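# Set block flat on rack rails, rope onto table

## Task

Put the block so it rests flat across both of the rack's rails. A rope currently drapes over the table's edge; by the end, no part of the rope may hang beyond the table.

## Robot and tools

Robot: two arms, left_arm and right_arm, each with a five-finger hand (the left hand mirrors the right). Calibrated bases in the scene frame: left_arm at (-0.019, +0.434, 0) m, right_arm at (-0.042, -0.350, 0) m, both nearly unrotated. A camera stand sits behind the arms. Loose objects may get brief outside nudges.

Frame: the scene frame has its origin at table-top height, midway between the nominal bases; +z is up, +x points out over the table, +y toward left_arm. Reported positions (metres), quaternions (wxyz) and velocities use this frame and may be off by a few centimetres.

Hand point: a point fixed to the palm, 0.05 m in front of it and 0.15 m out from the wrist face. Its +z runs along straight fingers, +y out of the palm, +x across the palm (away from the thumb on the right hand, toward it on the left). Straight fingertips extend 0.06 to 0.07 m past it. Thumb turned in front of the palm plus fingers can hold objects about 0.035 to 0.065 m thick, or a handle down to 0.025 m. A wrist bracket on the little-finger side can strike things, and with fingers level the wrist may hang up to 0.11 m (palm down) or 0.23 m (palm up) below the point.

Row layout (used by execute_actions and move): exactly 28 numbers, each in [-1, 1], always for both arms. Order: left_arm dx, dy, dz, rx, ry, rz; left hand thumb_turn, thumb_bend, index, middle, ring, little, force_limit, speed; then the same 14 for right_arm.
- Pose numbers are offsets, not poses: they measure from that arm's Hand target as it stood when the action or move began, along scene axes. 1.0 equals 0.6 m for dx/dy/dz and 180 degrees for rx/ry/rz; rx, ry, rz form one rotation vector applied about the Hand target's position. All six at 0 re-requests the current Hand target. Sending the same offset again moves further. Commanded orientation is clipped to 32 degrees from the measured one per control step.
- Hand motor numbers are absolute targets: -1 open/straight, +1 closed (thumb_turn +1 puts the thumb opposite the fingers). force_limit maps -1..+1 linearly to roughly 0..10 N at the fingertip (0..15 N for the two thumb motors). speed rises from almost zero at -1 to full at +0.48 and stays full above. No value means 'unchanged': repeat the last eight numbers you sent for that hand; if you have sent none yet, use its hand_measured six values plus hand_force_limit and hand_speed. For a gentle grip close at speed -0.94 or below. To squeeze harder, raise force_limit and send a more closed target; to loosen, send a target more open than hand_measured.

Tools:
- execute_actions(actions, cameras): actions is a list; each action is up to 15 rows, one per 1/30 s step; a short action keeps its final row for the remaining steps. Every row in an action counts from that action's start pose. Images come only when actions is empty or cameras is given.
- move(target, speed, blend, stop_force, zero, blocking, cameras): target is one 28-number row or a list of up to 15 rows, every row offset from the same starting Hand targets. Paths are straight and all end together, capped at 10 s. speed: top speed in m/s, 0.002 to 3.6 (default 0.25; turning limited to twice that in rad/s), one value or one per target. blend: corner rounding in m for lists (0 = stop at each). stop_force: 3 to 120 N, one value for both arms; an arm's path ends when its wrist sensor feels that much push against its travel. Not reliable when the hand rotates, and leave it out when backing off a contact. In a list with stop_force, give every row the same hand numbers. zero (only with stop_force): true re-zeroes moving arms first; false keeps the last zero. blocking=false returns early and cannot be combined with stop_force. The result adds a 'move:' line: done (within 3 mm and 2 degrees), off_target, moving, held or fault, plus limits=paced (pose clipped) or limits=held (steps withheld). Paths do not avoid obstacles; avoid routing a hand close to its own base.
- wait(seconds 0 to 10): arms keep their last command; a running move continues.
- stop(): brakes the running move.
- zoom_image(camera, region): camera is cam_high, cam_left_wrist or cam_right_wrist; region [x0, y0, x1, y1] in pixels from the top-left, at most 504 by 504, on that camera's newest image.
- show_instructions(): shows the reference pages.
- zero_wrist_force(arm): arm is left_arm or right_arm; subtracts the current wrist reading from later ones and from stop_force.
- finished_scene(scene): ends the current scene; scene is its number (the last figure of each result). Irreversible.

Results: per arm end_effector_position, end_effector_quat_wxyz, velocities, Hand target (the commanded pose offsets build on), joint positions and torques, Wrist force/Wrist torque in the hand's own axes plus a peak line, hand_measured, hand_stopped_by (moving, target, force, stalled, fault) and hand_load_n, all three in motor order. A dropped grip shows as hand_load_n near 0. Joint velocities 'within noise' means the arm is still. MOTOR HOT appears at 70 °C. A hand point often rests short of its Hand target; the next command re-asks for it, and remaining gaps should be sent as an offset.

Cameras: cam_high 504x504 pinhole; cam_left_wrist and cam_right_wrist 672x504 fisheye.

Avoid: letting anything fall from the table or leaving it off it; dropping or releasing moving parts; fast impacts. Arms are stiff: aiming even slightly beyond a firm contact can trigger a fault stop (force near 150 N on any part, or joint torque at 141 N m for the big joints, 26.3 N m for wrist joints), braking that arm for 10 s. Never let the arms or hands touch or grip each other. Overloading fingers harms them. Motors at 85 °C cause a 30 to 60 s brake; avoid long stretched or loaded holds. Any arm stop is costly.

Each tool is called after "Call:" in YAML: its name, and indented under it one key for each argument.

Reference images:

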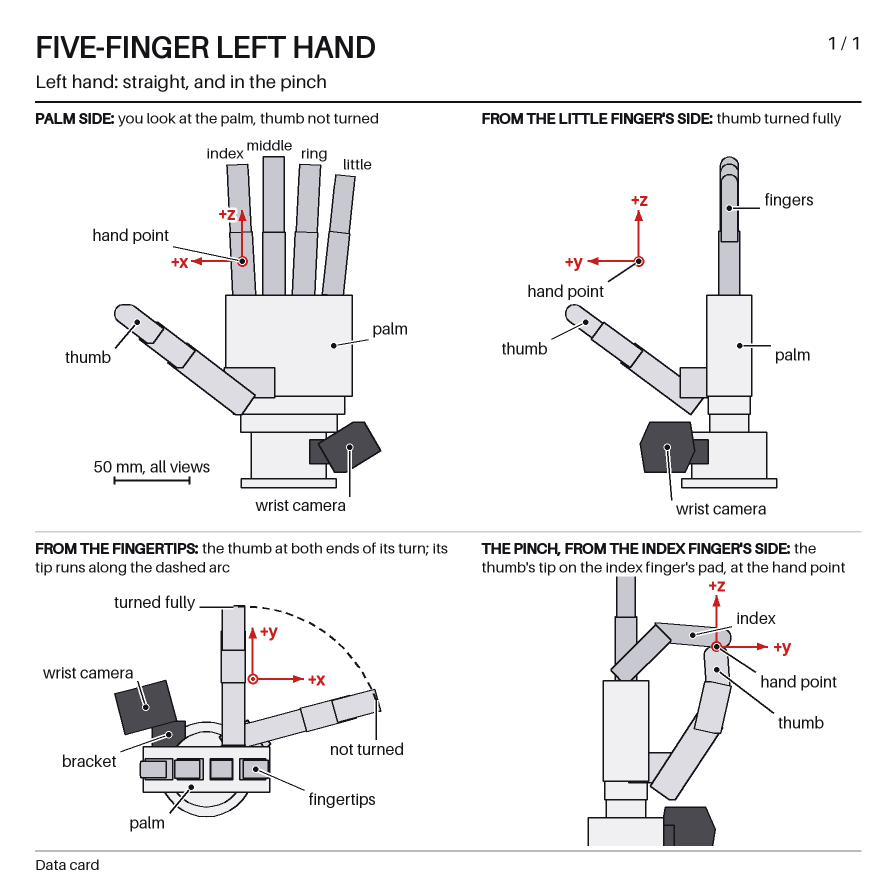

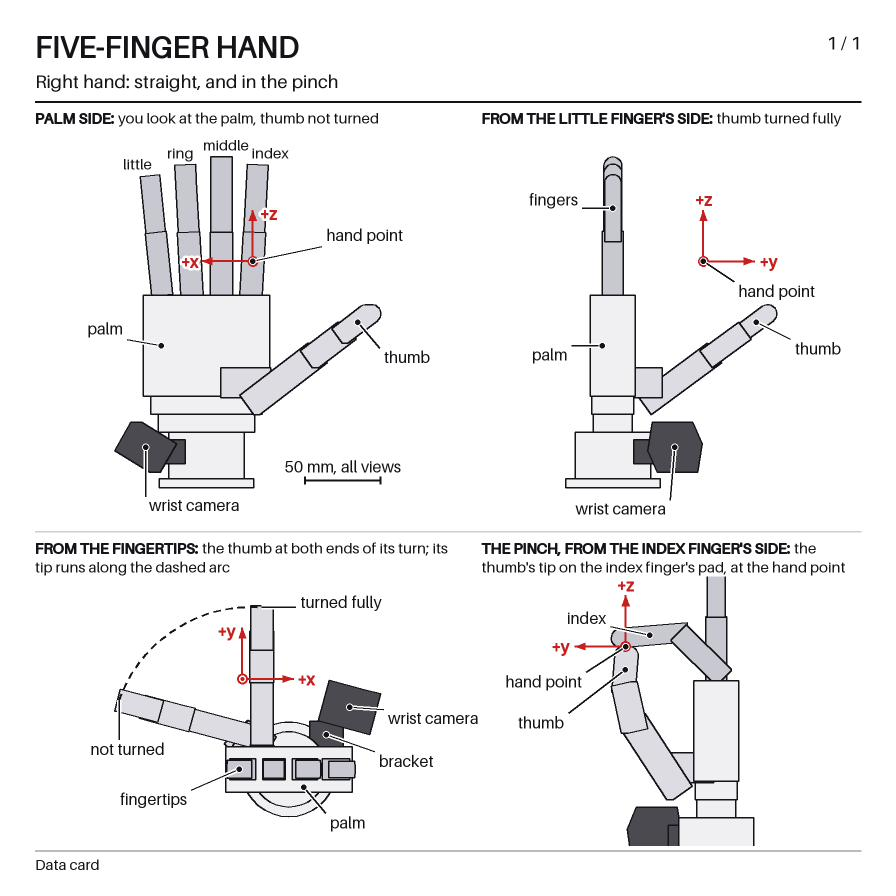

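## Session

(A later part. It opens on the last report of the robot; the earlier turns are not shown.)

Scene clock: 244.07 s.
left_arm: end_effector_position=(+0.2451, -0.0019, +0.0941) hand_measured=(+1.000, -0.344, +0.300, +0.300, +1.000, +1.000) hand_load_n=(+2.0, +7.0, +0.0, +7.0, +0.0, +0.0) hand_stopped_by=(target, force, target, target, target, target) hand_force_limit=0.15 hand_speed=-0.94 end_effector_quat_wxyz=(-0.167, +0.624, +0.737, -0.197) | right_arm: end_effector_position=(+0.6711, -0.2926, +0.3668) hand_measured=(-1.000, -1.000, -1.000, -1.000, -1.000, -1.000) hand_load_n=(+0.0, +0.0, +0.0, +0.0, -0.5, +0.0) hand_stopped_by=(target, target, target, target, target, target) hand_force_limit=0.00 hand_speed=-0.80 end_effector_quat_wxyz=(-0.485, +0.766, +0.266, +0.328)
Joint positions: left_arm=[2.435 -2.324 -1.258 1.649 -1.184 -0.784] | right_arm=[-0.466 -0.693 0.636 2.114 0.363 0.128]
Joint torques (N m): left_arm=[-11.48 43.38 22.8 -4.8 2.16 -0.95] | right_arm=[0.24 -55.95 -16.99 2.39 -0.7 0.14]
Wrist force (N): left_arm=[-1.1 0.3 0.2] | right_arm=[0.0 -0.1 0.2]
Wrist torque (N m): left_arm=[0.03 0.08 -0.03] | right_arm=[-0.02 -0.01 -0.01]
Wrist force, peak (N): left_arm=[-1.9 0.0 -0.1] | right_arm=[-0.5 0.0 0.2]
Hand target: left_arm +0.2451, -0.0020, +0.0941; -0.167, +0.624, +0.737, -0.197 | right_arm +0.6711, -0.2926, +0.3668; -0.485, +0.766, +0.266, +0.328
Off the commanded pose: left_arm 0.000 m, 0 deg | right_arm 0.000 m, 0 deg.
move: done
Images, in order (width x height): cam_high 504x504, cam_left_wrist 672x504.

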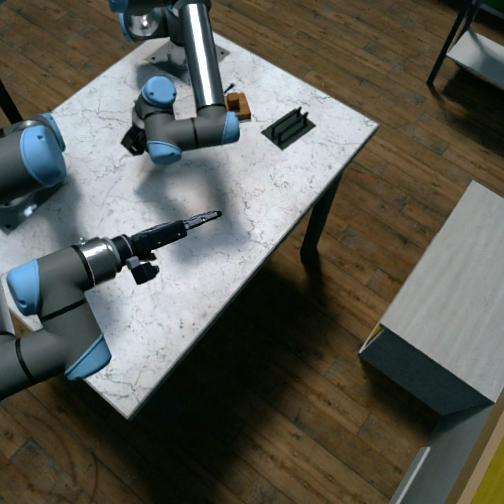

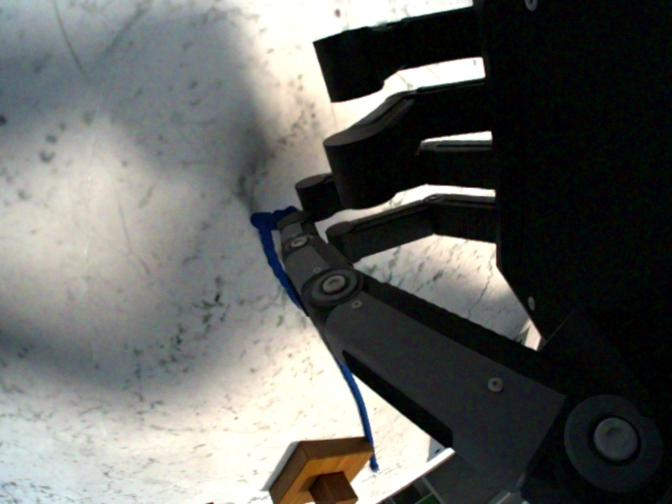

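Call:
move:
  target:
    - [-0.1,-0.24,-0.02,0,0,0,1,0.15,0.3,0.3,1,1,0.15,-0.94,0,0,0,0,0,0,-1,-1,-1,-1,-1,-1,0,-0.8]
    - [-0.1167,-0.28,-0.125,0,0,0,1,0.15,0.3,0.3,1,1,0.15,-0.94,0,0,0,0,0,0,-1,-1,-1,-1,-1,-1,0,-0.8]
  speed: 0.15
  blend: [0.02,0]
  cameras: ["cam_left_wrist","cam_high"]

Call:
zoom_image:
  camera: "cam_high"
  region: [100, 30, 310, 240]

Scene clock: 256.50 s.
left_arm: end_effector_position=(+0.1751, -0.1699, +0.0192) hand_measured=(+1.000, -0.344, +0.300, +0.300, +1.000, +1.000) hand_load_n=(+2.0, +7.0, +0.0, +6.5, +0.0, +0.0) hand_stopped_by=(target, force, target, target, target, target) hand_force_limit=0.15 hand_speed=-0.94 end_effector_quat_wxyz=(-0.167, +0.624, +0.737, -0.197) | right_arm: end_effector_position=(+0.6711, -0.2926, +0.3668) hand_measured=(-1.000, -1.000, -1.000, -1.000, -1.000, -1.000) hand_load_n=(+0.0, +0.0, +0.0, +0.0, +0.0, +0.0) hand_stopped_by=(target, target, target, target, target, target) hand_force_limit=0.00 hand_speed=-0.80 end_effector_quat_wxyz=(-0.485, +0.766, +0.266, +0.328)
Joint positions: left_arm=[2.162 -2.698 -0.709 1.594 -1.102 -1.07] | right_arm=[-0.466 -0.693 0.636 2.114 0.363 0.128]
Joint torques (N m): left_arm=[-10.89 53.58 24.72 -4.43 2.25 -1.23] | right_arm=[0.21 -56.42 -16.83 2.35 -0.62 0.16]
Wrist force (N): left_arm=[-1.1 -0.6 -0.4] | right_arm=[0.0 0.1 0.0]
Wrist torque (N m): left_arm=[0.00 0.04 0.00] | right_arm=[0.01 0.00 0.00]
Wrist force, peak (N): left_arm=[-1.6 0.3 0.0] | right_arm=[-0.3 -0.4 0.0]
Hand target: left_arm +0.1751, -0.1700, +0.0191; -0.167, +0.624, +0.737, -0.197 | right_arm +0.6711, -0.2926, +0.3668; -0.485, +0.766, +0.266, +0.328
Off the commanded pose: left_arm 0.000 m, 0 deg | right_arm 0.000 m, 0 deg.
move: done
Images, in order (width x height): cam_high 504x504, cam_left_wrist 672x504.

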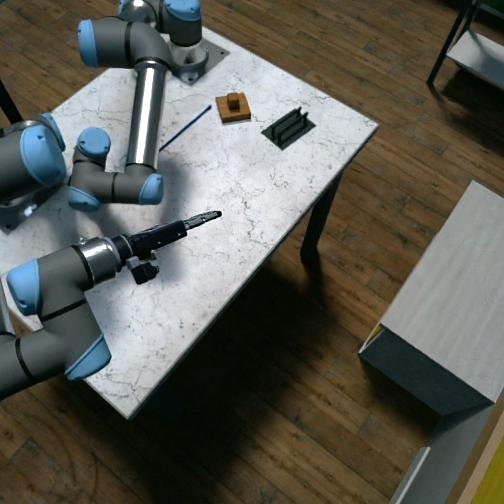

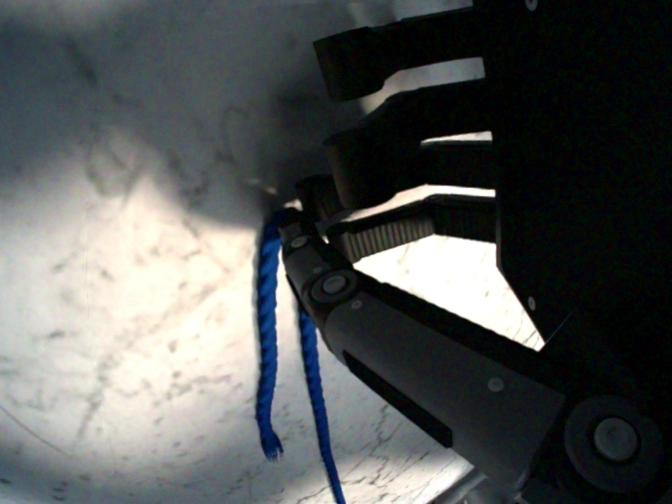

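Scaled by 2.400 from the camera's 504x504 image, which has a finer 720x720 frame.

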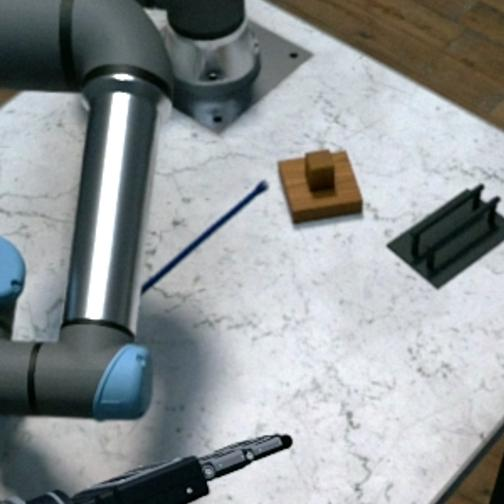

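Call:
move:
  target: [0,0,-0.01,0,0,0,1,-0.9,0.3,0.3,1,1,0.15,-0.6,0,0,0,0,0,0,-1,-1,-1,-1,-1,-1,0,-0.8]
  speed: 0.03
  cameras: ["cam_high","cam_left_wrist"]

Call:
zoom_image:
  camera: "cam_high"
  region: [200, 75, 320, 165]

Scene clock: 263.23 s.
left_arm: end_effector_position=(+0.1751, -0.1700, +0.0131) hand_measured=(+1.000, -0.900, +0.300, +0.300, +1.000, +1.000) hand_load_n=(+0.0, +0.0, +0.0, +0.0, +0.0, +0.0) hand_stopped_by=(target, target, target, target, target, target) hand_force_limit=0.15 hand_speed=-0.60 end_effector_quat_wxyz=(-0.167, +0.624, +0.737, -0.197) | right_arm: end_effector_position=(+0.6711, -0.2926, +0.3668) hand_measured=(-1.000, -1.000, -1.000, -1.000, -1.000, -1.000) hand_load_n=(+0.0, +0.0, +0.0, +0.0, +0.0, +0.0) hand_stopped_by=(target, target, target, target, target, target) hand_force_limit=0.00 hand_speed=-0.80 end_effector_quat_wxyz=(-0.485, +0.766, +0.266, +0.328)
Joint positions: left_arm=[2.162 -2.704 -0.713 1.604 -1.102 -1.07] | right_arm=[-0.466 -0.693 0.636 2.114 0.363 0.128]
Joint torques (N m): left_arm=[-11.45 53.72 8.83 -0.8 2.01 -0.81] | right_arm=[-0.37 -56.39 -16.5 2.32 -0.51 0.11]
Wrist force (N): left_arm=[-1.1 -0.3 0.1] | right_arm=[-0.1 0.0 -0.1]
Wrist torque (N m): left_arm=[-0.01 0.07 -0.01] | right_arm=[0.01 0.02 -0.01]
Wrist force, peak (N): left_arm=[-1.2 -0.7 -0.8] | right_arm=[-0.5 0.1 0.0]
Hand target: left_arm +0.1751, -0.1700, +0.0131; -0.167, +0.624, +0.737, -0.197 | right_arm +0.6711, -0.2926, +0.3668; -0.485, +0.766, +0.266, +0.328
Off the commanded pose: left_arm 0.000 m, 0 deg | right_arm 0.000 m, 0 deg.
move: done
Images, in order (width x height): cam_high 504x504, cam_left_wrist 672x504.

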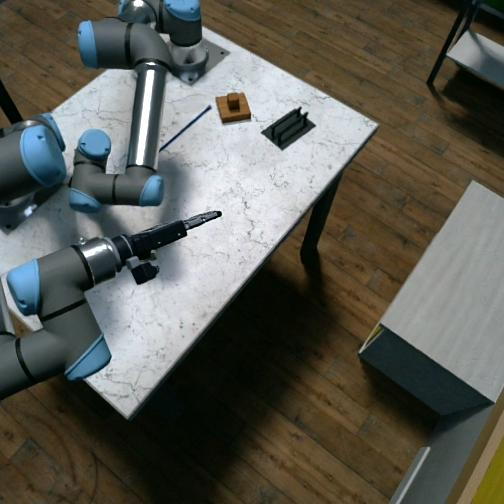

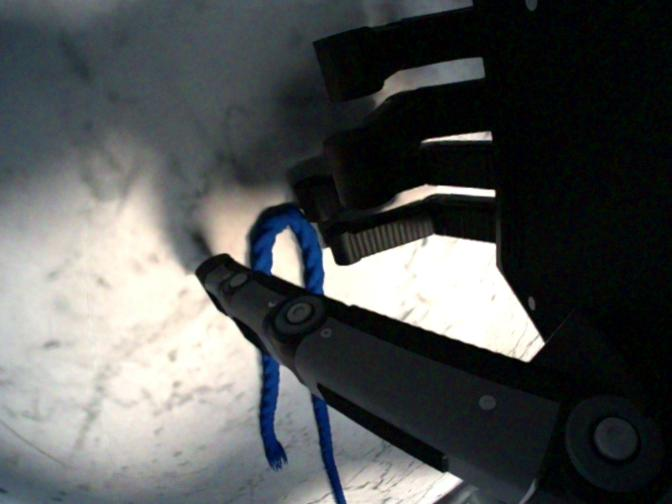

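Scaled by 4.200 from the camera's 504x504 image, which has a finer 720x720 frame.

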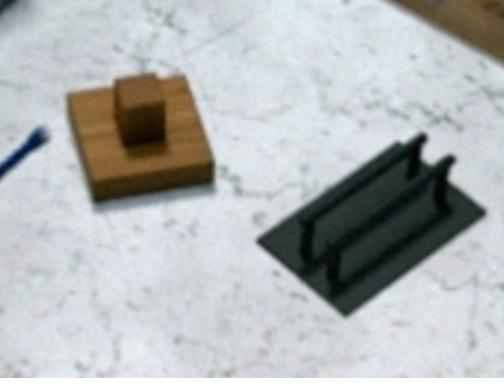

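Call:
move:
  target:
    - [0,0.0,0.2,0,0,0,1,-0.9,0.3,0.3,1,1,0.15,-0.6,0,0,0,0,0,0,-1,-1,-1,-1,-1,-1,0,-0.8]
    - [0.1827,0.8473,0.2617,0.0281,0.1108,-0.2612,1,-0.8,-0.25,-0.25,-1,-1,0.15,0.3,0,0,0,0,0,0,-1,-1,-1,-1,-1,-1,0,-0.8]
  speed: 0.35
  blend: [0.05,0]
  cameras: ["cam_high","cam_left_wrist"]

Call:
zoom_image:
  camera: "cam_left_wrist"
  region: [60, 80, 440, 460]

Scene clock: 296.33 s.
left_arm: end_effector_position=(+0.2847, +0.3384, +0.1702) hand_measured=(+1.000, -0.800, -0.250, -0.250, -1.000, -1.000) hand_load_n=(+0.0, +0.0, +0.0, +0.0, +0.0, +0.0) hand_stopped_by=(target, target, target, target, target, target) hand_force_limit=0.15 hand_speed=0.30 end_effector_quat_wxyz=(-0.380, +0.815, +0.397, -0.185) | right_arm: end_effector_position=(+0.6711, -0.2926, +0.3668) hand_measured=(-1.000, -1.000, -1.000, -1.000, -1.000, -1.000) hand_load_n=(+0.0, +0.0, +0.0, +0.0, +0.0, +0.0) hand_stopped_by=(target, target, target, target, target, target) hand_force_limit=0.00 hand_speed=-0.80 end_effector_quat_wxyz=(-0.485, +0.766, +0.266, +0.328)
Joint positions: left_arm=[2.934 -2.044 -1.744 1.402 -1.927 0.317] | right_arm=[-0.466 -0.693 0.636 2.114 0.363 0.128]
Joint torques (N m): left_arm=[11.34 43.96 8.72 -1.42 -1.55 1.84] | right_arm=[0.33 -56.65 -16.2 2.27 -0.53 0.22]
Wrist force (N): left_arm=[-1.0 0.0 -0.2] | right_arm=[-0.2 0.0 0.0]
Wrist torque (N m): left_arm=[0.02 0.07 -0.12] | right_arm=[0.00 0.02 -0.01]
Wrist force, peak (N): left_arm=[-1.6 -1.1 -0.9] | right_arm=[-0.5 -0.2 -0.1]
Hand target: left_arm +0.2847, +0.3384, +0.1702; -0.380, +0.815, +0.397, -0.185 | right_arm +0.6711, -0.2926, +0.3668; -0.485, +0.766, +0.266, +0.328
Off the commanded pose: left_arm 0.000 m, 0 deg | right_arm 0.000 m, 0 deg.
move: done
Images, in order (width x height): cam_high 504x504, cam_left_wrist 672x504.

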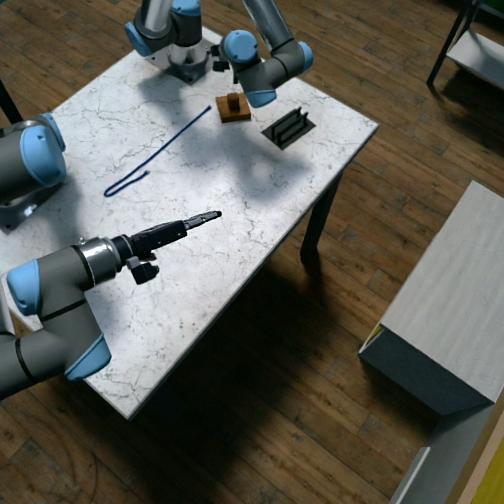

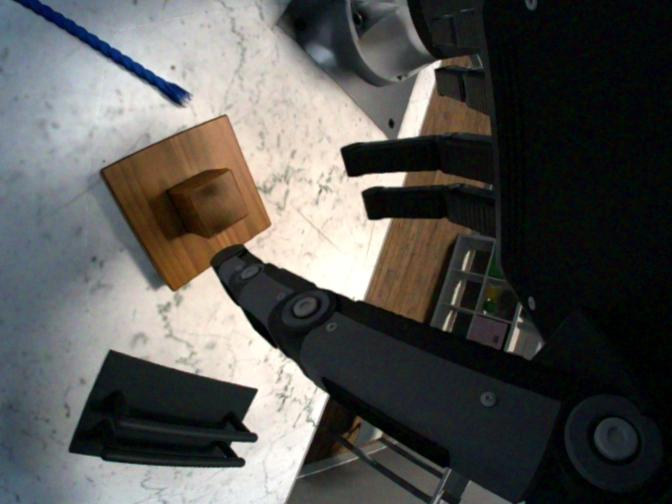

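Scaled by 1.326 from the camera's 672x504 image, which has a finer 960x720 frame.

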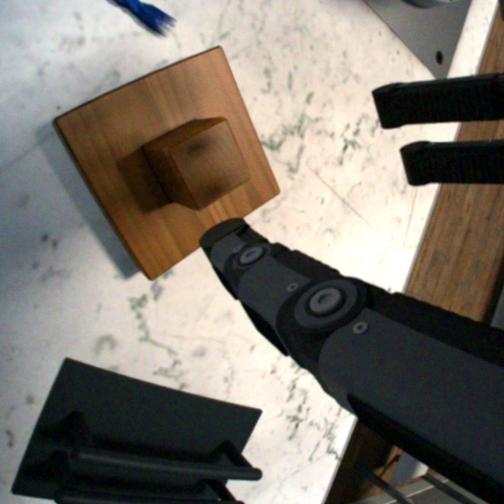

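Call:
zoom_image:
  camera: "cam_left_wrist"
  region: [90, 100, 290, 300]

Scaled by 2.520 from the camera's 672x504 image, which has a finer 960x720 frame.

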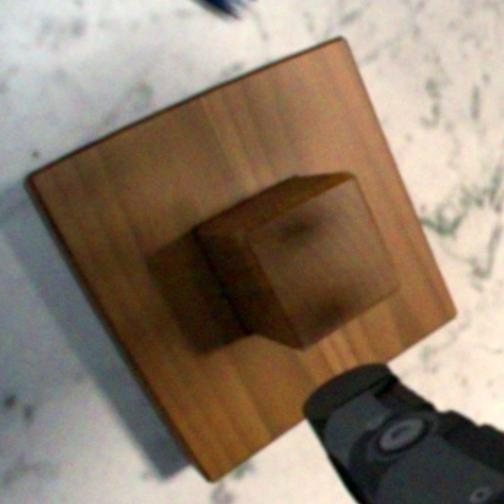

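Call:
move:
  target: [0,0,-0.145,0,0,0,1,-0.8,-0.25,-0.25,-1,-1,0.15,0.3,0,0,0,0,0,0,-1,-1,-1,-1,-1,-1,0,-0.8]
  speed: 0.15
  cameras: []

Call:
move:
  target: [0,0,-0.0483,0,0,0,1,-0.8,-0.25,-0.25,-1,-1,0.15,0.3,0,0,0,0,0,0,-1,-1,-1,-1,-1,-1,0,-0.8]
  speed: 0.04
  stop_force: 5
  cameras: ["cam_left_wrist"]

Call:
zoom_image:
  camera: "cam_left_wrist"
  region: [130, 80, 470, 420]

Scene clock: 313.00 s.
left_arm: end_effector_position=(+0.2847, +0.3384, +0.0833) hand_measured=(+1.000, -0.800, -0.250, -0.250, -1.000, -1.000) hand_load_n=(+0.0, +0.0, +0.0, +0.0, +0.0, +0.0) hand_stopped_by=(target, target, target, target, target, target) hand_force_limit=0.15 hand_speed=0.30 end_effector_quat_wxyz=(-0.380, +0.815, +0.397, -0.185) | right_arm: end_effector_position=(+0.6711, -0.2926, +0.3668) hand_measured=(-1.000, -1.000, -1.000, -1.000, -1.000, -1.000) hand_load_n=(+0.0, +0.0, +0.0, +0.0, +0.0, +0.0) hand_stopped_by=(target, target, target, target, target, target) hand_force_limit=0.00 hand_speed=-0.80 end_effector_quat_wxyz=(-0.485, +0.766, +0.266, +0.328)
Joint positions: left_arm=[2.934 -2.185 -1.796 1.596 -1.927 0.317] | right_arm=[-0.466 -0.693 0.636 2.114 0.363 0.128]
Joint torques (N m): left_arm=[11.34 30.62 2.51 -0.61 -2.03 1.73] | right_arm=[0.3 -56.32 -16.43 2.24 -0.42 0.12]
Wrist force (N): left_arm=[-0.7 0.1 0.0] | right_arm=[0.0 -0.2 0.1]
Wrist torque (N m): left_arm=[0.04 0.03 -0.12] | right_arm=[-0.04 -0.01 0.00]
Wrist force, peak (N): left_arm=[-1.0 -0.6 -0.8] | right_arm=[-0.3 0.3 -0.2]
Hand target: left_arm +0.2847, +0.3384, +0.0832; -0.380, +0.815, +0.397, -0.185 | right_arm +0.6711, -0.2926, +0.3668; -0.485, +0.766, +0.266, +0.328
Off the commanded pose: left_arm 0.000 m, 0 deg | right_arm 0.000 m, 0 deg.
move: done
No camera images: "cameras" was empty.

Scene clock: 314.87 s.
left_arm: end_effector_position=(+0.2847, +0.3384, +0.0542) hand_measured=(+1.000, -0.800, -0.250, -0.250, -1.000, -1.000) hand_load_n=(+0.0, +0.0, +0.0, +0.0, +0.0, +0.0) hand_stopped_by=(target, target, target, target, target, target) hand_force_limit=0.15 hand_speed=0.30 end_effector_quat_wxyz=(-0.380, +0.815, +0.397, -0.185) | right_arm: end_effector_position=(+0.6711, -0.2926, +0.3668) hand_measured=(-1.000, -1.000, -1.000, -1.000, -1.000, -1.000) hand_load_n=(+0.0, +0.0, +0.0, +0.0, -0.5, +0.0) hand_stopped_by=(target, target, target, target, target, target) hand_force_limit=0.00 hand_speed=-0.80 end_effector_quat_wxyz=(-0.485, +0.766, +0.266, +0.328)
Joint positions: left_arm=[2.934 -2.239 -1.804 1.657 -1.927 0.317] | right_arm=[-0.466 -0.693 0.636 2.114 0.363 0.128]
Joint torques (N m): left_arm=[11.94 32.61 1.94 -0.75 -0.89 1.83] | right_arm=[0.7 -57.15 -16.05 2.32 -0.42 0.05]
Wrist force (N): left_arm=[-0.9 -0.1 -0.4] | right_arm=[-0.2 0.1 0.2]
Wrist torque (N m): left_arm=[0.03 0.04 -0.14] | right_arm=[0.01 0.03 -0.01]
Wrist force, peak (N): left_arm=[-1.1 0.5 -0.7] | right_arm=[-0.1 0.4 -0.1]
Hand target: left_arm +0.2847, +0.3384, +0.0542; -0.380, +0.815, +0.397, -0.185 | right_arm +0.6711, -0.2926, +0.3668; -0.485, +0.766, +0.266, +0.328
Off the commanded pose: left_arm 0.000 m, 0 deg | right_arm 0.000 m, 0 deg.
move: done
Images, in order (width x height): cam_left_wrist 672x504.

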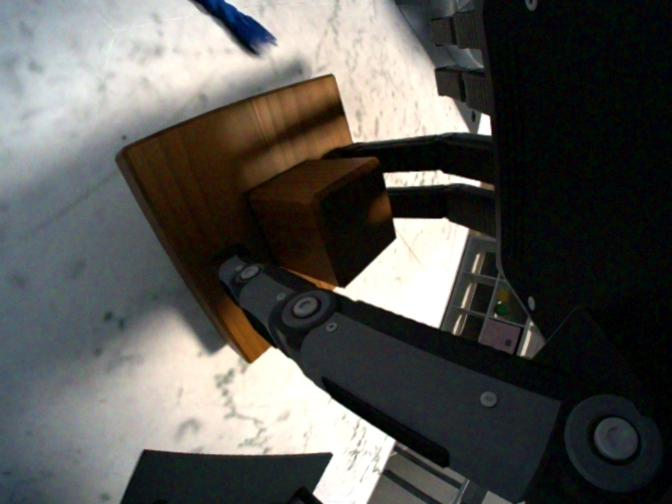

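Scaled by 1.482 from the camera's 672x504 image, which has a finer 960x720 frame.

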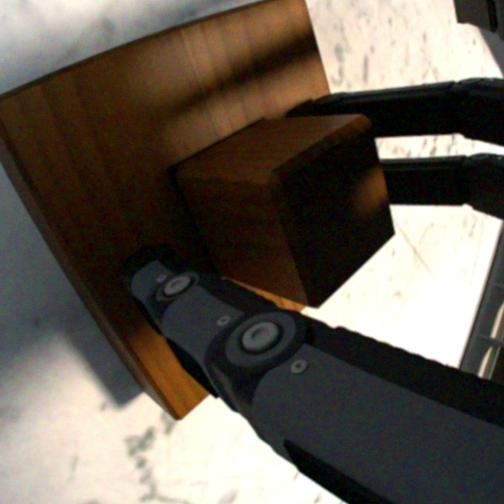

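Call:
move:
  target: [0,0,0,0,0,0,1,0.3,-0.05,-0.05,-1,-1,-0.05,-0.92,0,0,0,0,0,0,-1,-1,-1,-1,-1,-1,0,-0.8]
  speed: 0.04
  cameras: ["cam_left_wrist"]

Call:
zoom_image:
  camera: "cam_left_wrist"
  region: [130, 80, 470, 420]

Scene clock: 322.07 s.
left_arm: end_effector_position=(+0.2847, +0.3384, +0.0542) hand_measured=(+1.000, -0.524, -0.050, -0.050, -1.000, -1.000) hand_load_n=(+1.0, +6.5, +0.0, +4.0, +0.0, +0.0) hand_stopped_by=(target, force, target, target, target, target) hand_force_limit=-0.05 hand_speed=-0.92 end_effector_quat_wxyz=(-0.380, +0.815, +0.397, -0.185) | right_arm: end_effector_position=(+0.6711, -0.2926, +0.3668) hand_measured=(-1.000, -1.000, -1.000, -1.000, -1.000, -1.000) hand_load_n=(+0.0, +0.0, +0.0, +0.0, +0.0, +0.0) hand_stopped_by=(target, target, target, target, target, target) hand_force_limit=0.00 hand_speed=-0.80 end_effector_quat_wxyz=(-0.485, +0.766, +0.266, +0.328)
Joint positions: left_arm=[2.934 -2.239 -1.804 1.657 -1.927 0.317] | right_arm=[-0.466 -0.693 0.636 2.114 0.363 0.128]
Joint torques (N m): left_arm=[11.1 35.5 4.22 -2.24 -2.04 1.75] | right_arm=[-0.2 -57.14 -15.81 2.25 -0.45 0.1]
Wrist force (N): left_arm=[-0.8 0.2 -0.8] | right_arm=[-0.1 0.0 0.1]
Wrist torque (N m): left_arm=[0.13 0.05 -0.14] | right_arm=[0.00 0.01 -0.01]
Wrist force, peak (N): left_arm=[-0.9 1.1 -0.4] | right_arm=[-0.6 0.1 -0.1]
Hand target: left_arm +0.2847, +0.3384, +0.0542; -0.380, +0.815, +0.397, -0.185 | right_arm +0.6711, -0.2926, +0.3668; -0.485, +0.766, +0.266, +0.328
Off the commanded pose: left_arm 0.000 m, 0 deg | right_arm 0.000 m, 0 deg.
move: done
Images, in order (width x height): cam_left_wrist 672x504.

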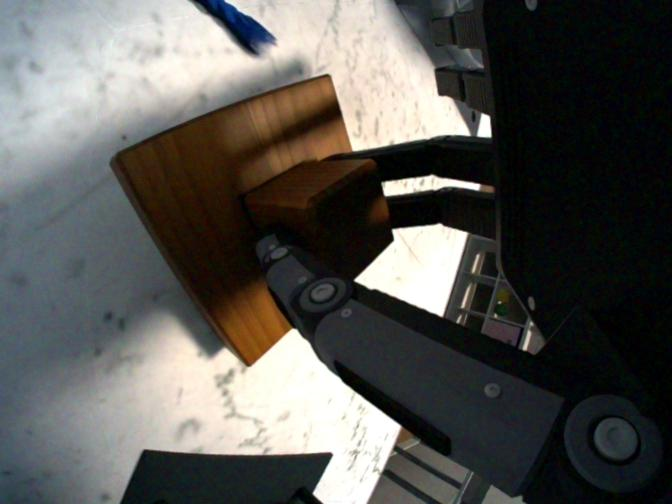

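Scaled by 1.482 from the camera's 672x504 image, which has a finer 960x720 frame.

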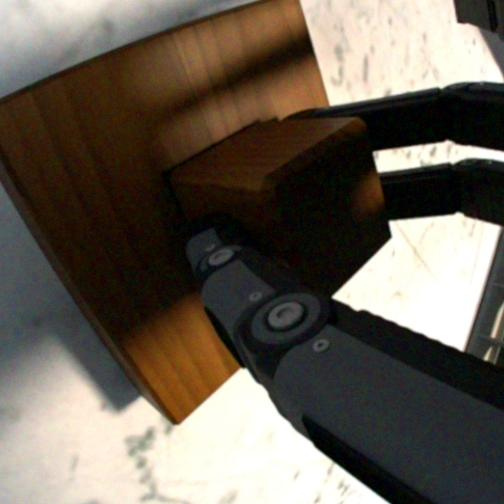

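Call:
move:
  target: [0,0,0,0,0,0,1,0.3,0.3,-0.05,-1,-1,-0.2,-0.95,0,0,0,0,0,0,-1,-1,-1,-1,-1,-1,0,-0.8]
  speed: 0.04
  cameras: []

Scene clock: 327.03 s.
left_arm: end_effector_position=(+0.2847, +0.3384, +0.0542) hand_measured=(+1.000, -0.524, -0.018, -0.050, -1.000, -1.000) hand_load_n=(-1.0, +8.5, +4.5, +2.5, +0.0, +0.0) hand_stopped_by=(target, force, force, target, target, target) hand_force_limit=-0.20 hand_speed=-0.95 end_effector_quat_wxyz=(-0.380, +0.815, +0.397, -0.185) | right_arm: end_effector_position=(+0.6711, -0.2926, +0.3668) hand_measured=(-1.000, -1.000, -1.000, -1.000, -1.000, -1.000) hand_load_n=(+0.0, +0.0, +0.0, +0.0, +0.0, +0.0) hand_stopped_by=(target, target, target, target, target, target) hand_force_limit=0.00 hand_speed=-0.80 end_effector_quat_wxyz=(-0.485, +0.766, +0.266, +0.328)
Joint positions: left_arm=[2.934 -2.239 -1.804 1.657 -1.927 0.317] | right_arm=[-0.466 -0.693 0.636 2.114 0.363 0.128]
Joint torques (N m): left_arm=[10.87 40.96 6.42 -4.13 -1.44 1.83] | right_arm=[0.19 -57.25 -15.91 2.29 -0.25 0.07]
Wrist force (N): left_arm=[-0.9 1.9 0.6] | right_arm=[-0.2 0.0 0.1]
Wrist torque (N m): left_arm=[0.16 0.04 -0.16] | right_arm=[0.00 0.02 -0.01]
Wrist force, peak (N): left_arm=[-1.1 1.8 0.7] | right_arm=[-0.4 0.0 -0.1]
Hand target: left_arm +0.2847, +0.3384, +0.0542; -0.380, +0.815, +0.397, -0.185 | right_arm +0.6711, -0.2926, +0.3668; -0.485, +0.766, +0.266, +0.328
Off the commanded pose: left_arm 0.000 m, 0 deg | right_arm 0.000 m, 0 deg.
move: done
No camera images: "cameras" was empty.

Call:
move:
  target: [0,0,0.18,0,0,0,1,0.3,0.3,-0.05,-1,-1,-0.2,-0.95,0,0,0,0,0,0,-1,-1,-1,-1,-1,-1,0,-0.8]
  speed: 0.1
  cameras: ["cam_left_wrist","cam_high"]

Call:
zoom_image:
  camera: "cam_high"
  region: [190, 40, 330, 180]

Scene clock: 335.43 s.
left_arm: end_effector_position=(+0.2847, +0.3385, +0.1620) hand_measured=(+1.000, -0.524, -0.018, -0.050, -1.000, -1.000) hand_load_n=(-1.0, +8.0, +4.5, +3.0, +0.0, +0.0) hand_stopped_by=(target, force, force, target, target, target) hand_force_limit=-0.20 hand_speed=-0.95 end_effector_quat_wxyz=(-0.380, +0.815, +0.397, -0.185) | right_arm: end_effector_position=(+0.6711, -0.2926, +0.3668) hand_measured=(-1.000, -1.000, -1.000, -1.000, -1.000, -1.000) hand_load_n=(+0.0, +0.0, +0.0, +0.0, +0.0, +0.0) hand_stopped_by=(target, target, target, target, target, target) hand_force_limit=0.00 hand_speed=-0.80 end_effector_quat_wxyz=(-0.485, +0.766, +0.266, +0.328)
Joint positions: left_arm=[2.934 -2.056 -1.751 1.421 -1.927 0.317] | right_arm=[-0.466 -0.693 0.636 2.114 0.363 0.128]
Joint torques (N m): left_arm=[-8.55 44.73 20.79 -5.38 1.02 -0.48] | right_arm=[0.02 -57.42 -15.25 2.32 -0.33 0.15]
Wrist force (N): left_arm=[-0.8 2.1 1.3] | right_arm=[-0.1 0.1 0.1]
Wrist torque (N m): left_arm=[0.08 0.06 -0.15] | right_arm=[0.01 0.01 -0.01]
Wrist force, peak (N): left_arm=[-1.1 3.0 1.8] | right_arm=[-0.4 0.1 0.0]
Hand target: left_arm +0.2847, +0.3384, +0.1622; -0.380, +0.815, +0.397, -0.185 | right_arm +0.6711, -0.2926, +0.3668; -0.485, +0.766, +0.266, +0.328
Off the commanded pose: left_arm 0.000 m, 0 deg | right_arm 0.000 m, 0 deg.
move: done
Images, in order (width x height): cam_high 504x504, cam_left_wrist 672x504.

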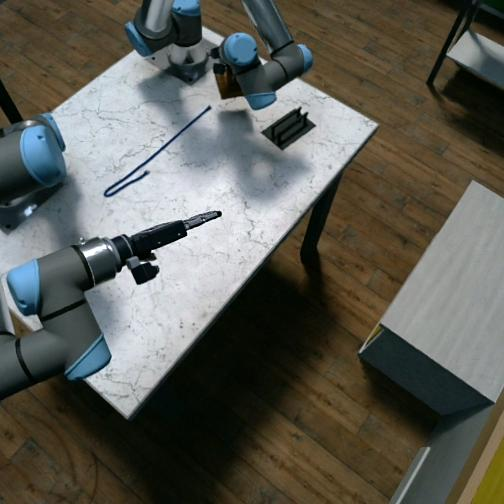

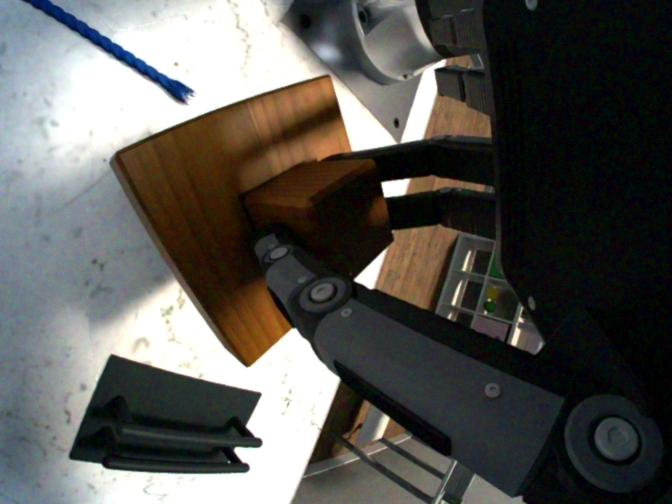

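Scaled by 3.600 from the camera's 504x504 image, which has a finer 720x720 frame.

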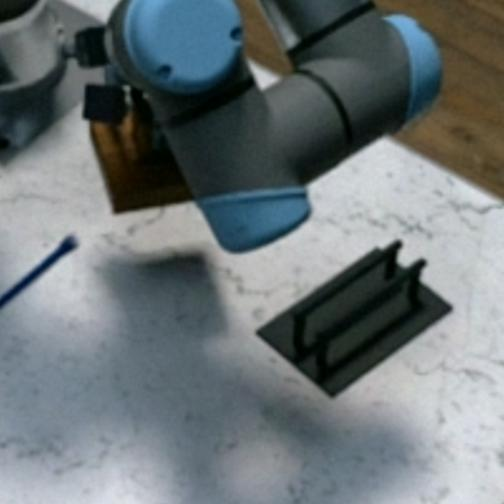

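Call:
move:
  target: [0.3145,0.084,-0.02,0,0,0.1572,1,0.3,0.3,-0.05,-1,-1,-0.2,-0.95,0,0,0,0,0,0,-1,-1,-1,-1,-1,-1,0,-0.8]
  speed: 0.15
  cameras: ["cam_left_wrist","cam_high"]

Call:
zoom_image:
  camera: "cam_left_wrist"
  region: [50, 50, 450, 450]

Call:
zoom_image:
  camera: "cam_high"
  region: [230, 40, 350, 160]

Scene clock: 372.67 s.
left_arm: end_effector_position=(+0.4734, +0.3888, +0.1502) hand_measured=(+1.000, -0.524, -0.018, -0.050, -1.000, -1.000) hand_load_n=(-1.0, +8.0, +4.5, +3.0, +0.0, +0.0) hand_stopped_by=(target, force, force, target, target, target) hand_force_limit=-0.20 hand_speed=-0.95 end_effector_quat_wxyz=(-0.323, +0.693, +0.584, -0.272) | right_arm: end_effector_position=(+0.6711, -0.2926, +0.3668) hand_measured=(-1.000, -1.000, -1.000, -1.000, -1.000, -1.000) hand_load_n=(+0.0, +0.0, +0.0, +0.0, +0.0, +0.0) hand_stopped_by=(target, target, target, target, target, target) hand_force_limit=0.00 hand_speed=-0.80 end_effector_quat_wxyz=(-0.485, +0.766, +0.266, +0.328)
Joint positions: left_arm=[3.175 -2.47 -1.051 1.09 -1.739 0.142] | right_arm=[-0.466 -0.693 0.636 2.114 0.363 0.128]
Joint torques (N m): left_arm=[11.38 49.45 24.99 -5.32 1.44 -1.16] | right_arm=[0.05 -57.67 -15.46 2.21 -0.19 0.17]
Wrist force (N): left_arm=[-0.9 2.0 1.6] | right_arm=[0.1 -0.1 -0.1]
Wrist torque (N m): left_arm=[0.03 0.07 -0.01] | right_arm=[0.01 -0.01 0.00]
Wrist force, peak (N): left_arm=[-1.3 2.7 1.1] | right_arm=[-0.5 -0.1 0.1]
Hand target: left_arm +0.4734, +0.3888, +0.1502; -0.323, +0.693, +0.584, -0.272 | right_arm +0.6711, -0.2926, +0.3668; -0.485, +0.766, +0.266, +0.328
Off the commanded pose: left_arm 0.000 m, 0 deg | right_arm 0.000 m, 0 deg.
move: done
Images, in order (width x height): cam_high 504x504, cam_left_wrist 672x504.

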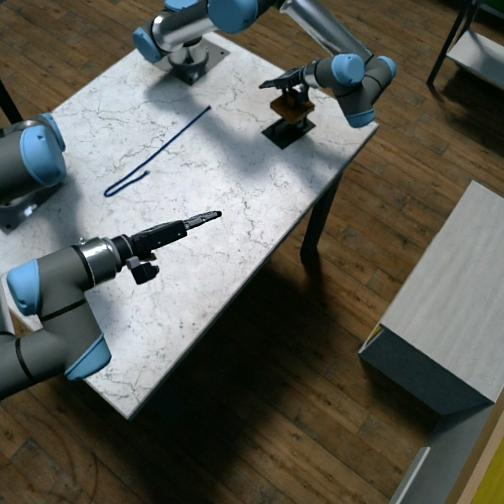

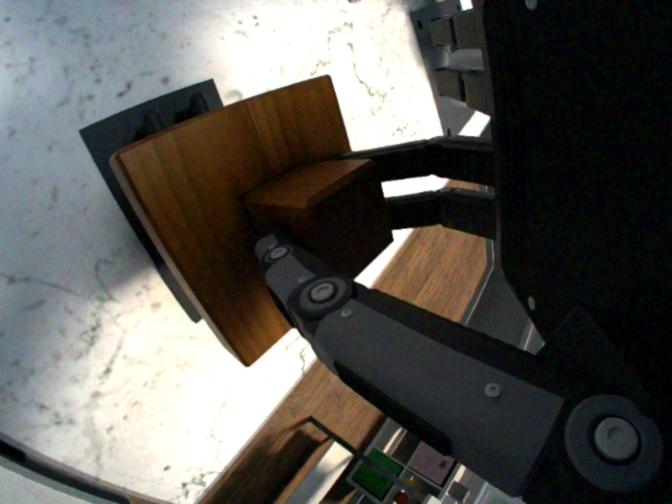

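Scaled by 1.260 from the camera's 672x504 image, which has a finer 960x720 frame.

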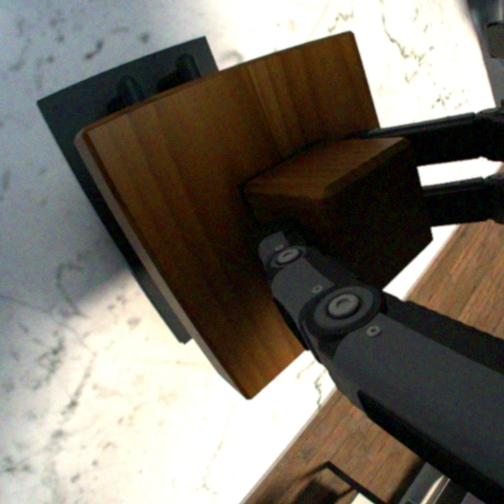

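Scaled by 4.200 from the camera's 504x504 image, which has a finer 720x720 frame.

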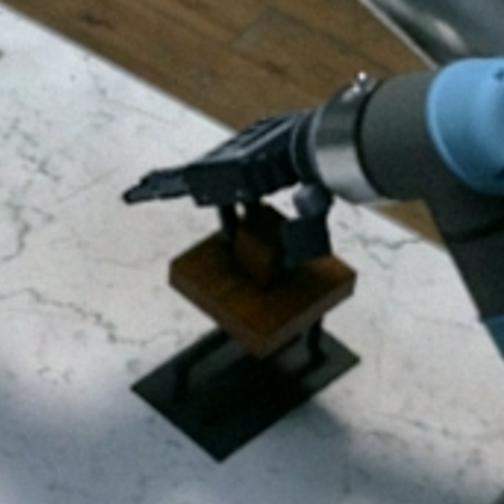

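Call:
move:
  target: [-0.0033,0.005,-0.055,0,0,0,1,0.3,0.3,-0.05,-1,-1,-0.2,-0.95,0,0,0,0,0,0,-1,-1,-1,-1,-1,-1,0,-0.8]
  speed: 0.1
  cameras: []

Call:
move:
  target: [0,0,-0.05,0,0,0,1,0.3,0.3,-0.05,-1,-1,-0.2,-0.95,0,0,0,0,0,0,-1,-1,-1,-1,-1,-1,0,-0.8]
  speed: 0.02
  stop_force: 4
  cameras: ["cam_left_wrist","cam_high"]

Call:
zoom_image:
  camera: "cam_high"
  region: [240, 60, 340, 160]

Scene clock: 396.00 s.
left_arm: end_effector_position=(+0.4715, +0.3918, +0.1174) hand_measured=(+1.000, -0.524, -0.018, -0.050, -1.000, -1.000) hand_load_n=(-1.5, +8.0, +4.5, +3.0, +0.0, +0.0) hand_stopped_by=(target, force, force, target, target, target) hand_force_limit=-0.20 hand_speed=-0.95 end_effector_quat_wxyz=(-0.323, +0.693, +0.584, -0.272) | right_arm: end_effector_position=(+0.6711, -0.2926, +0.3668) hand_measured=(-1.000, -1.000, -1.000, -1.000, -1.000, -1.000) hand_load_n=(-0.5, +0.0, +0.0, +0.0, +0.0, +0.0) hand_stopped_by=(target, target, target, target, target, target) hand_force_limit=0.00 hand_speed=-0.80 end_effector_quat_wxyz=(-0.485, +0.766, +0.266, +0.328)
Joint positions: left_arm=[3.18 -2.5 -1.085 1.154 -1.742 0.145] | right_arm=[-0.466 -0.693 0.636 2.114 0.363 0.128]
Joint torques (N m): left_arm=[11.56 49.58 8.7 -1.19 -1.84 1.78] | right_arm=[0.03 -57.69 -15.22 2.18 -0.21 0.08]
Wrist force (N): left_arm=[-1.0 2.3 1.3] | right_arm=[0.0 0.1 0.1]
Wrist torque (N m): left_arm=[0.09 0.04 -0.18] | right_arm=[0.01 0.00 0.00]
Wrist force, peak (N): left_arm=[-1.0 2.8 1.8] | right_arm=[-0.5 0.3 0.0]
Hand target: left_arm +0.4715, +0.3918, +0.1172; -0.323, +0.693, +0.584, -0.272 | right_arm +0.6711, -0.2926, +0.3668; -0.485, +0.766, +0.266, +0.328
Off the commanded pose: left_arm 0.000 m, 0 deg | right_arm 0.000 m, 0 deg.
move: done
No camera images: "cameras" was empty.

Scene clock: 397.97 s.
left_arm: end_effector_position=(+0.4714, +0.3918, +0.1016) hand_measured=(+1.000, -0.524, -0.018, -0.050, -1.000, -1.000) hand_load_n=(-1.0, +7.5, +4.0, +3.0, +0.0, +0.0) hand_stopped_by=(target, force, force, target, target, target) hand_force_limit=-0.20 hand_speed=-0.95 end_effector_quat_wxyz=(-0.323, +0.693, +0.584, -0.272) | right_arm: end_effector_position=(+0.6711, -0.2926, +0.3668) hand_measured=(-1.000, -1.000, -1.000, -1.000, -1.000, -1.000) hand_load_n=(+0.0, +0.0, +0.0, +0.0, +0.0, +0.0) hand_stopped_by=(target, target, target, target, target, target) hand_force_limit=0.00 hand_speed=-0.80 end_effector_quat_wxyz=(-0.485, +0.766, +0.266, +0.328)
Joint positions: left_arm=[3.18 -2.518 -1.094 1.181 -1.742 0.145] | right_arm=[-0.466 -0.693 0.636 2.114 0.363 0.128]
Joint torques (N m): left_arm=[11.2 64.02 23.54 -5.33 -0.43 1.82] | right_arm=[0.16 -57.71 -15.46 2.12 -0.26 0.19]
Wrist force (N): left_arm=[-0.8 2.0 1.3] | right_arm=[-0.2 0.0 -0.1]
Wrist torque (N m): left_arm=[0.07 0.03 -0.14] | right_arm=[0.01 0.02 -0.01]
Wrist force, peak (N): left_arm=[-1.1 -4.2 -6.2] | right_arm=[-0.3 0.2 -0.3]
Hand target: left_arm +0.4714, +0.3918, +0.1016; -0.323, +0.693, +0.584, -0.272 (not the last commanded pose) | right_arm +0.6711, -0.2926, +0.3668; -0.485, +0.766, +0.266, +0.328
Off the commanded pose: left_arm 0.014 m, 0 deg | right_arm 0.000 m, 0 deg.
move: contact (left_arm)
Images, in order (width x height): cam_high 504x504, cam_left_wrist 672x504.

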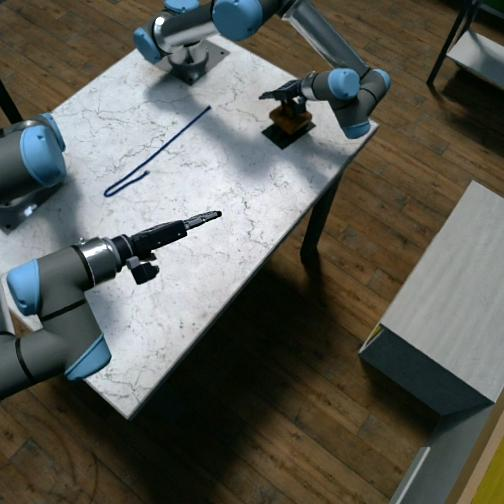

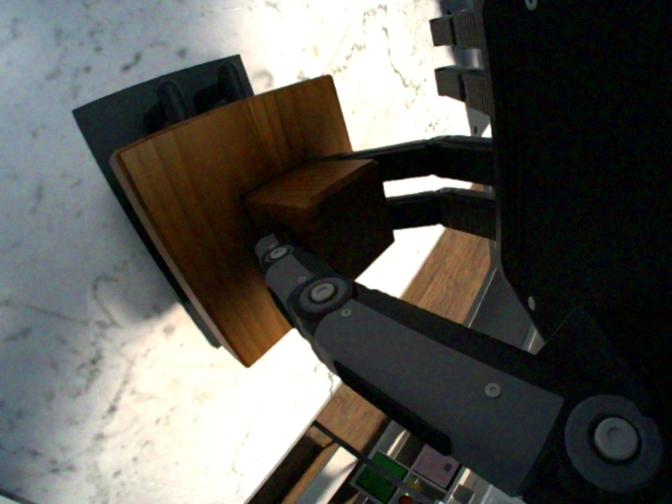

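Scaled by 5.040 from the camera's 504x504 image, which has a finer 720x720 frame.

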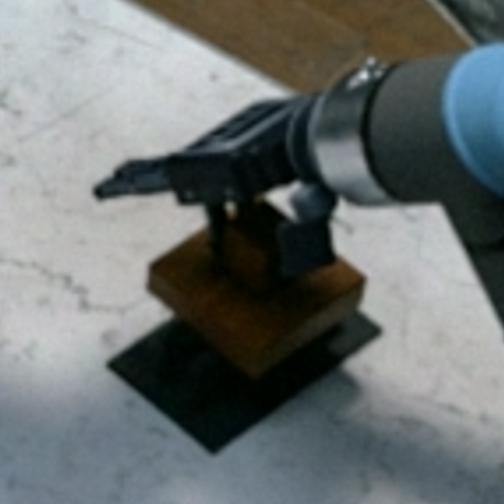

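Call:
move:
  target: [0,0,-0.0017,0,0,0,1,0.3,0.3,-0.05,-1,-1,-0.2,-0.95,0,0,0,0,0,0,-1,-1,-1,-1,-1,-1,0,-0.8]
  speed: 0.01
  cameras: []

Call:
move:
  target: [0,0,0,0,0,0,1,-0.8,-0.3,-0.3,-1,-1,-0.2,-0.88,0,0,0,0,0,0,-1,-1,-1,-1,-1,-1,0,-0.8]
  speed: 0.01
  cameras: ["cam_left_wrist","cam_high"]

Call:
zoom_image:
  camera: "cam_left_wrist"
  region: [50, 20, 450, 420]

Scene clock: 407.30 s.
left_arm: end_effector_position=(+0.4715, +0.3918, +0.1007) hand_measured=(+1.000, -0.524, -0.018, -0.050, -1.000, -1.000) hand_load_n=(-1.0, +8.5, +3.0, +2.0, +0.0, +0.0) hand_stopped_by=(target, force, force, target, target, target) hand_force_limit=-0.20 hand_speed=-0.95 end_effector_quat_wxyz=(-0.323, +0.693, +0.584, -0.272) | right_arm: end_effector_position=(+0.6711, -0.2926, +0.3668) hand_measured=(-1.000, -1.000, -1.000, -1.000, -1.000, -1.000) hand_load_n=(+0.0, +0.0, +0.0, +0.0, +0.0, +0.0) hand_stopped_by=(target, target, target, target, target, target) hand_force_limit=0.00 hand_speed=-0.80 end_effector_quat_wxyz=(-0.485, +0.766, +0.266, +0.328)
Joint positions: left_arm=[3.18 -2.519 -1.094 1.183 -1.742 0.145] | right_arm=[-0.466 -0.693 0.636 2.114 0.363 0.128]
Joint torques (N m): left_arm=[7.21 44.46 4.96 0.02 1.06 1.49] | right_arm=[0.03 -58.23 -14.67 2.18 -0.15 0.14]
Wrist force (N): left_arm=[-1.0 -3.9 -6.2] | right_arm=[-0.1 0.2 -0.1]
Wrist torque (N m): left_arm=[-0.15 -0.07 -0.06] | right_arm=[0.03 0.02 0.00]
Wrist force, peak (N): left_arm=[-0.7 -4.1 -6.8] | right_arm=[-0.5 0.1 0.0]
Hand target: left_arm +0.4714, +0.3918, +0.1006; -0.323, +0.693, +0.584, -0.272 | right_arm +0.6711, -0.2926, +0.3668; -0.485, +0.766, +0.266, +0.328
Off the commanded pose: left_arm 0.000 m, 0 deg | right_arm 0.000 m, 0 deg.
move: done
No camera images: "cameras" was empty.

Scene clock: 409.17 s.
left_arm: end_effector_position=(+0.4714, +0.3918, +0.1006) hand_measured=(+1.000, -0.800, -0.300, -0.300, -1.000, -1.000) hand_load_n=(+0.0, +0.0, +0.0, +0.0, +0.0, +0.0) hand_stopped_by=(target, target, target, target, target, target) hand_force_limit=-0.20 hand_speed=-0.88 end_effector_quat_wxyz=(-0.323, +0.693, +0.584, -0.272) | right_arm: end_effector_position=(+0.6711, -0.2926, +0.3668) hand_measured=(-1.000, -1.000, -1.000, -1.000, -1.000, -1.000) hand_load_n=(-0.5, +0.0, +0.0, +0.0, +0.0, +0.0) hand_stopped_by=(target, target, target, target, target, target) hand_force_limit=0.00 hand_speed=-0.80 end_effector_quat_wxyz=(-0.485, +0.766, +0.266, +0.328)
Joint positions: left_arm=[3.18 -2.519 -1.094 1.183 -1.742 0.145] | right_arm=[-0.466 -0.693 0.636 2.114 0.363 0.128]
Joint torques (N m): left_arm=[5.51 57.4 16.22 -4.69 1.19 1.28] | right_arm=[0 -57.59 -15 2.12 -0.15 0.11]
Wrist force (N): left_arm=[-1.0 -0.1 0.3] | right_arm=[-0.2 0.1 -0.2]
Wrist torque (N m): left_arm=[-0.02 0.05 -0.12] | right_arm=[0.02 0.04 -0.02]
Wrist force, peak (N): left_arm=[-1.2 -3.8 -6.5] | right_arm=[-0.4 0.2 0.0]
Hand target: left_arm +0.4714, +0.3918, +0.1006; -0.323, +0.693, +0.584, -0.272 | right_arm +0.6711, -0.2926, +0.3668; -0.485, +0.766, +0.266, +0.328
Off the commanded pose: left_arm 0.000 m, 0 deg | right_arm 0.000 m, 0 deg.
move: done
Images, in order (width x height): cam_high 504x504, cam_left_wrist 672x504.

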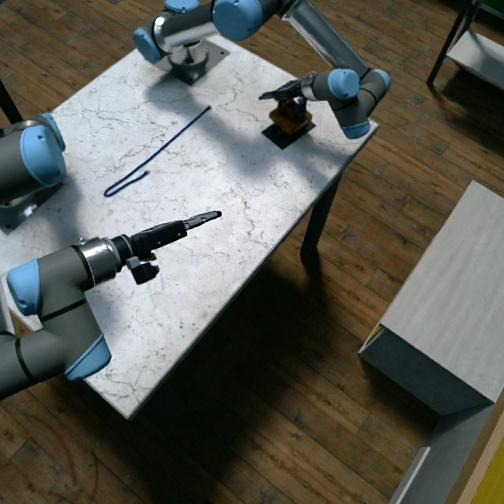

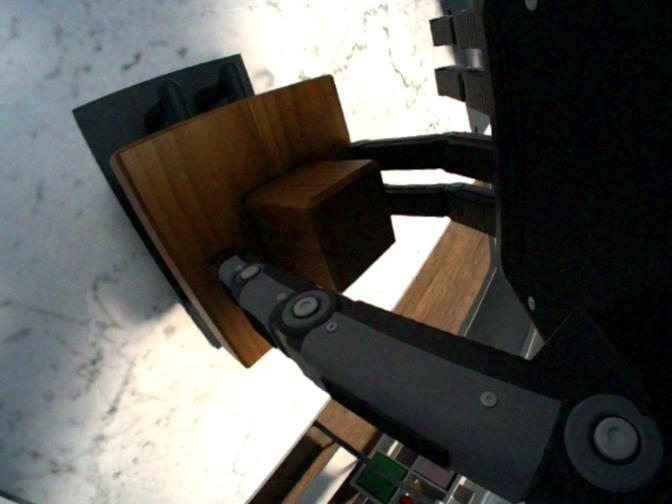

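Scaled by 1.260 from the camera's 672x504 image, which has a finer 960x720 frame.

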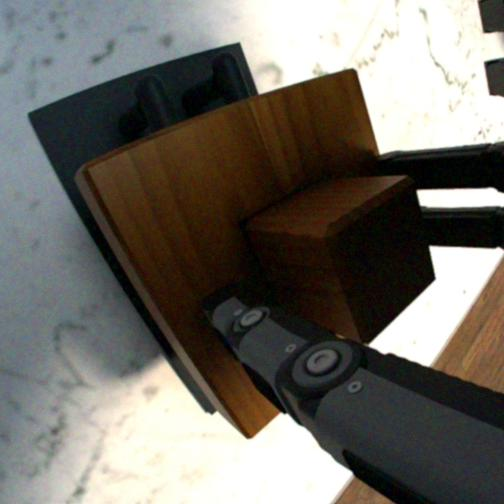

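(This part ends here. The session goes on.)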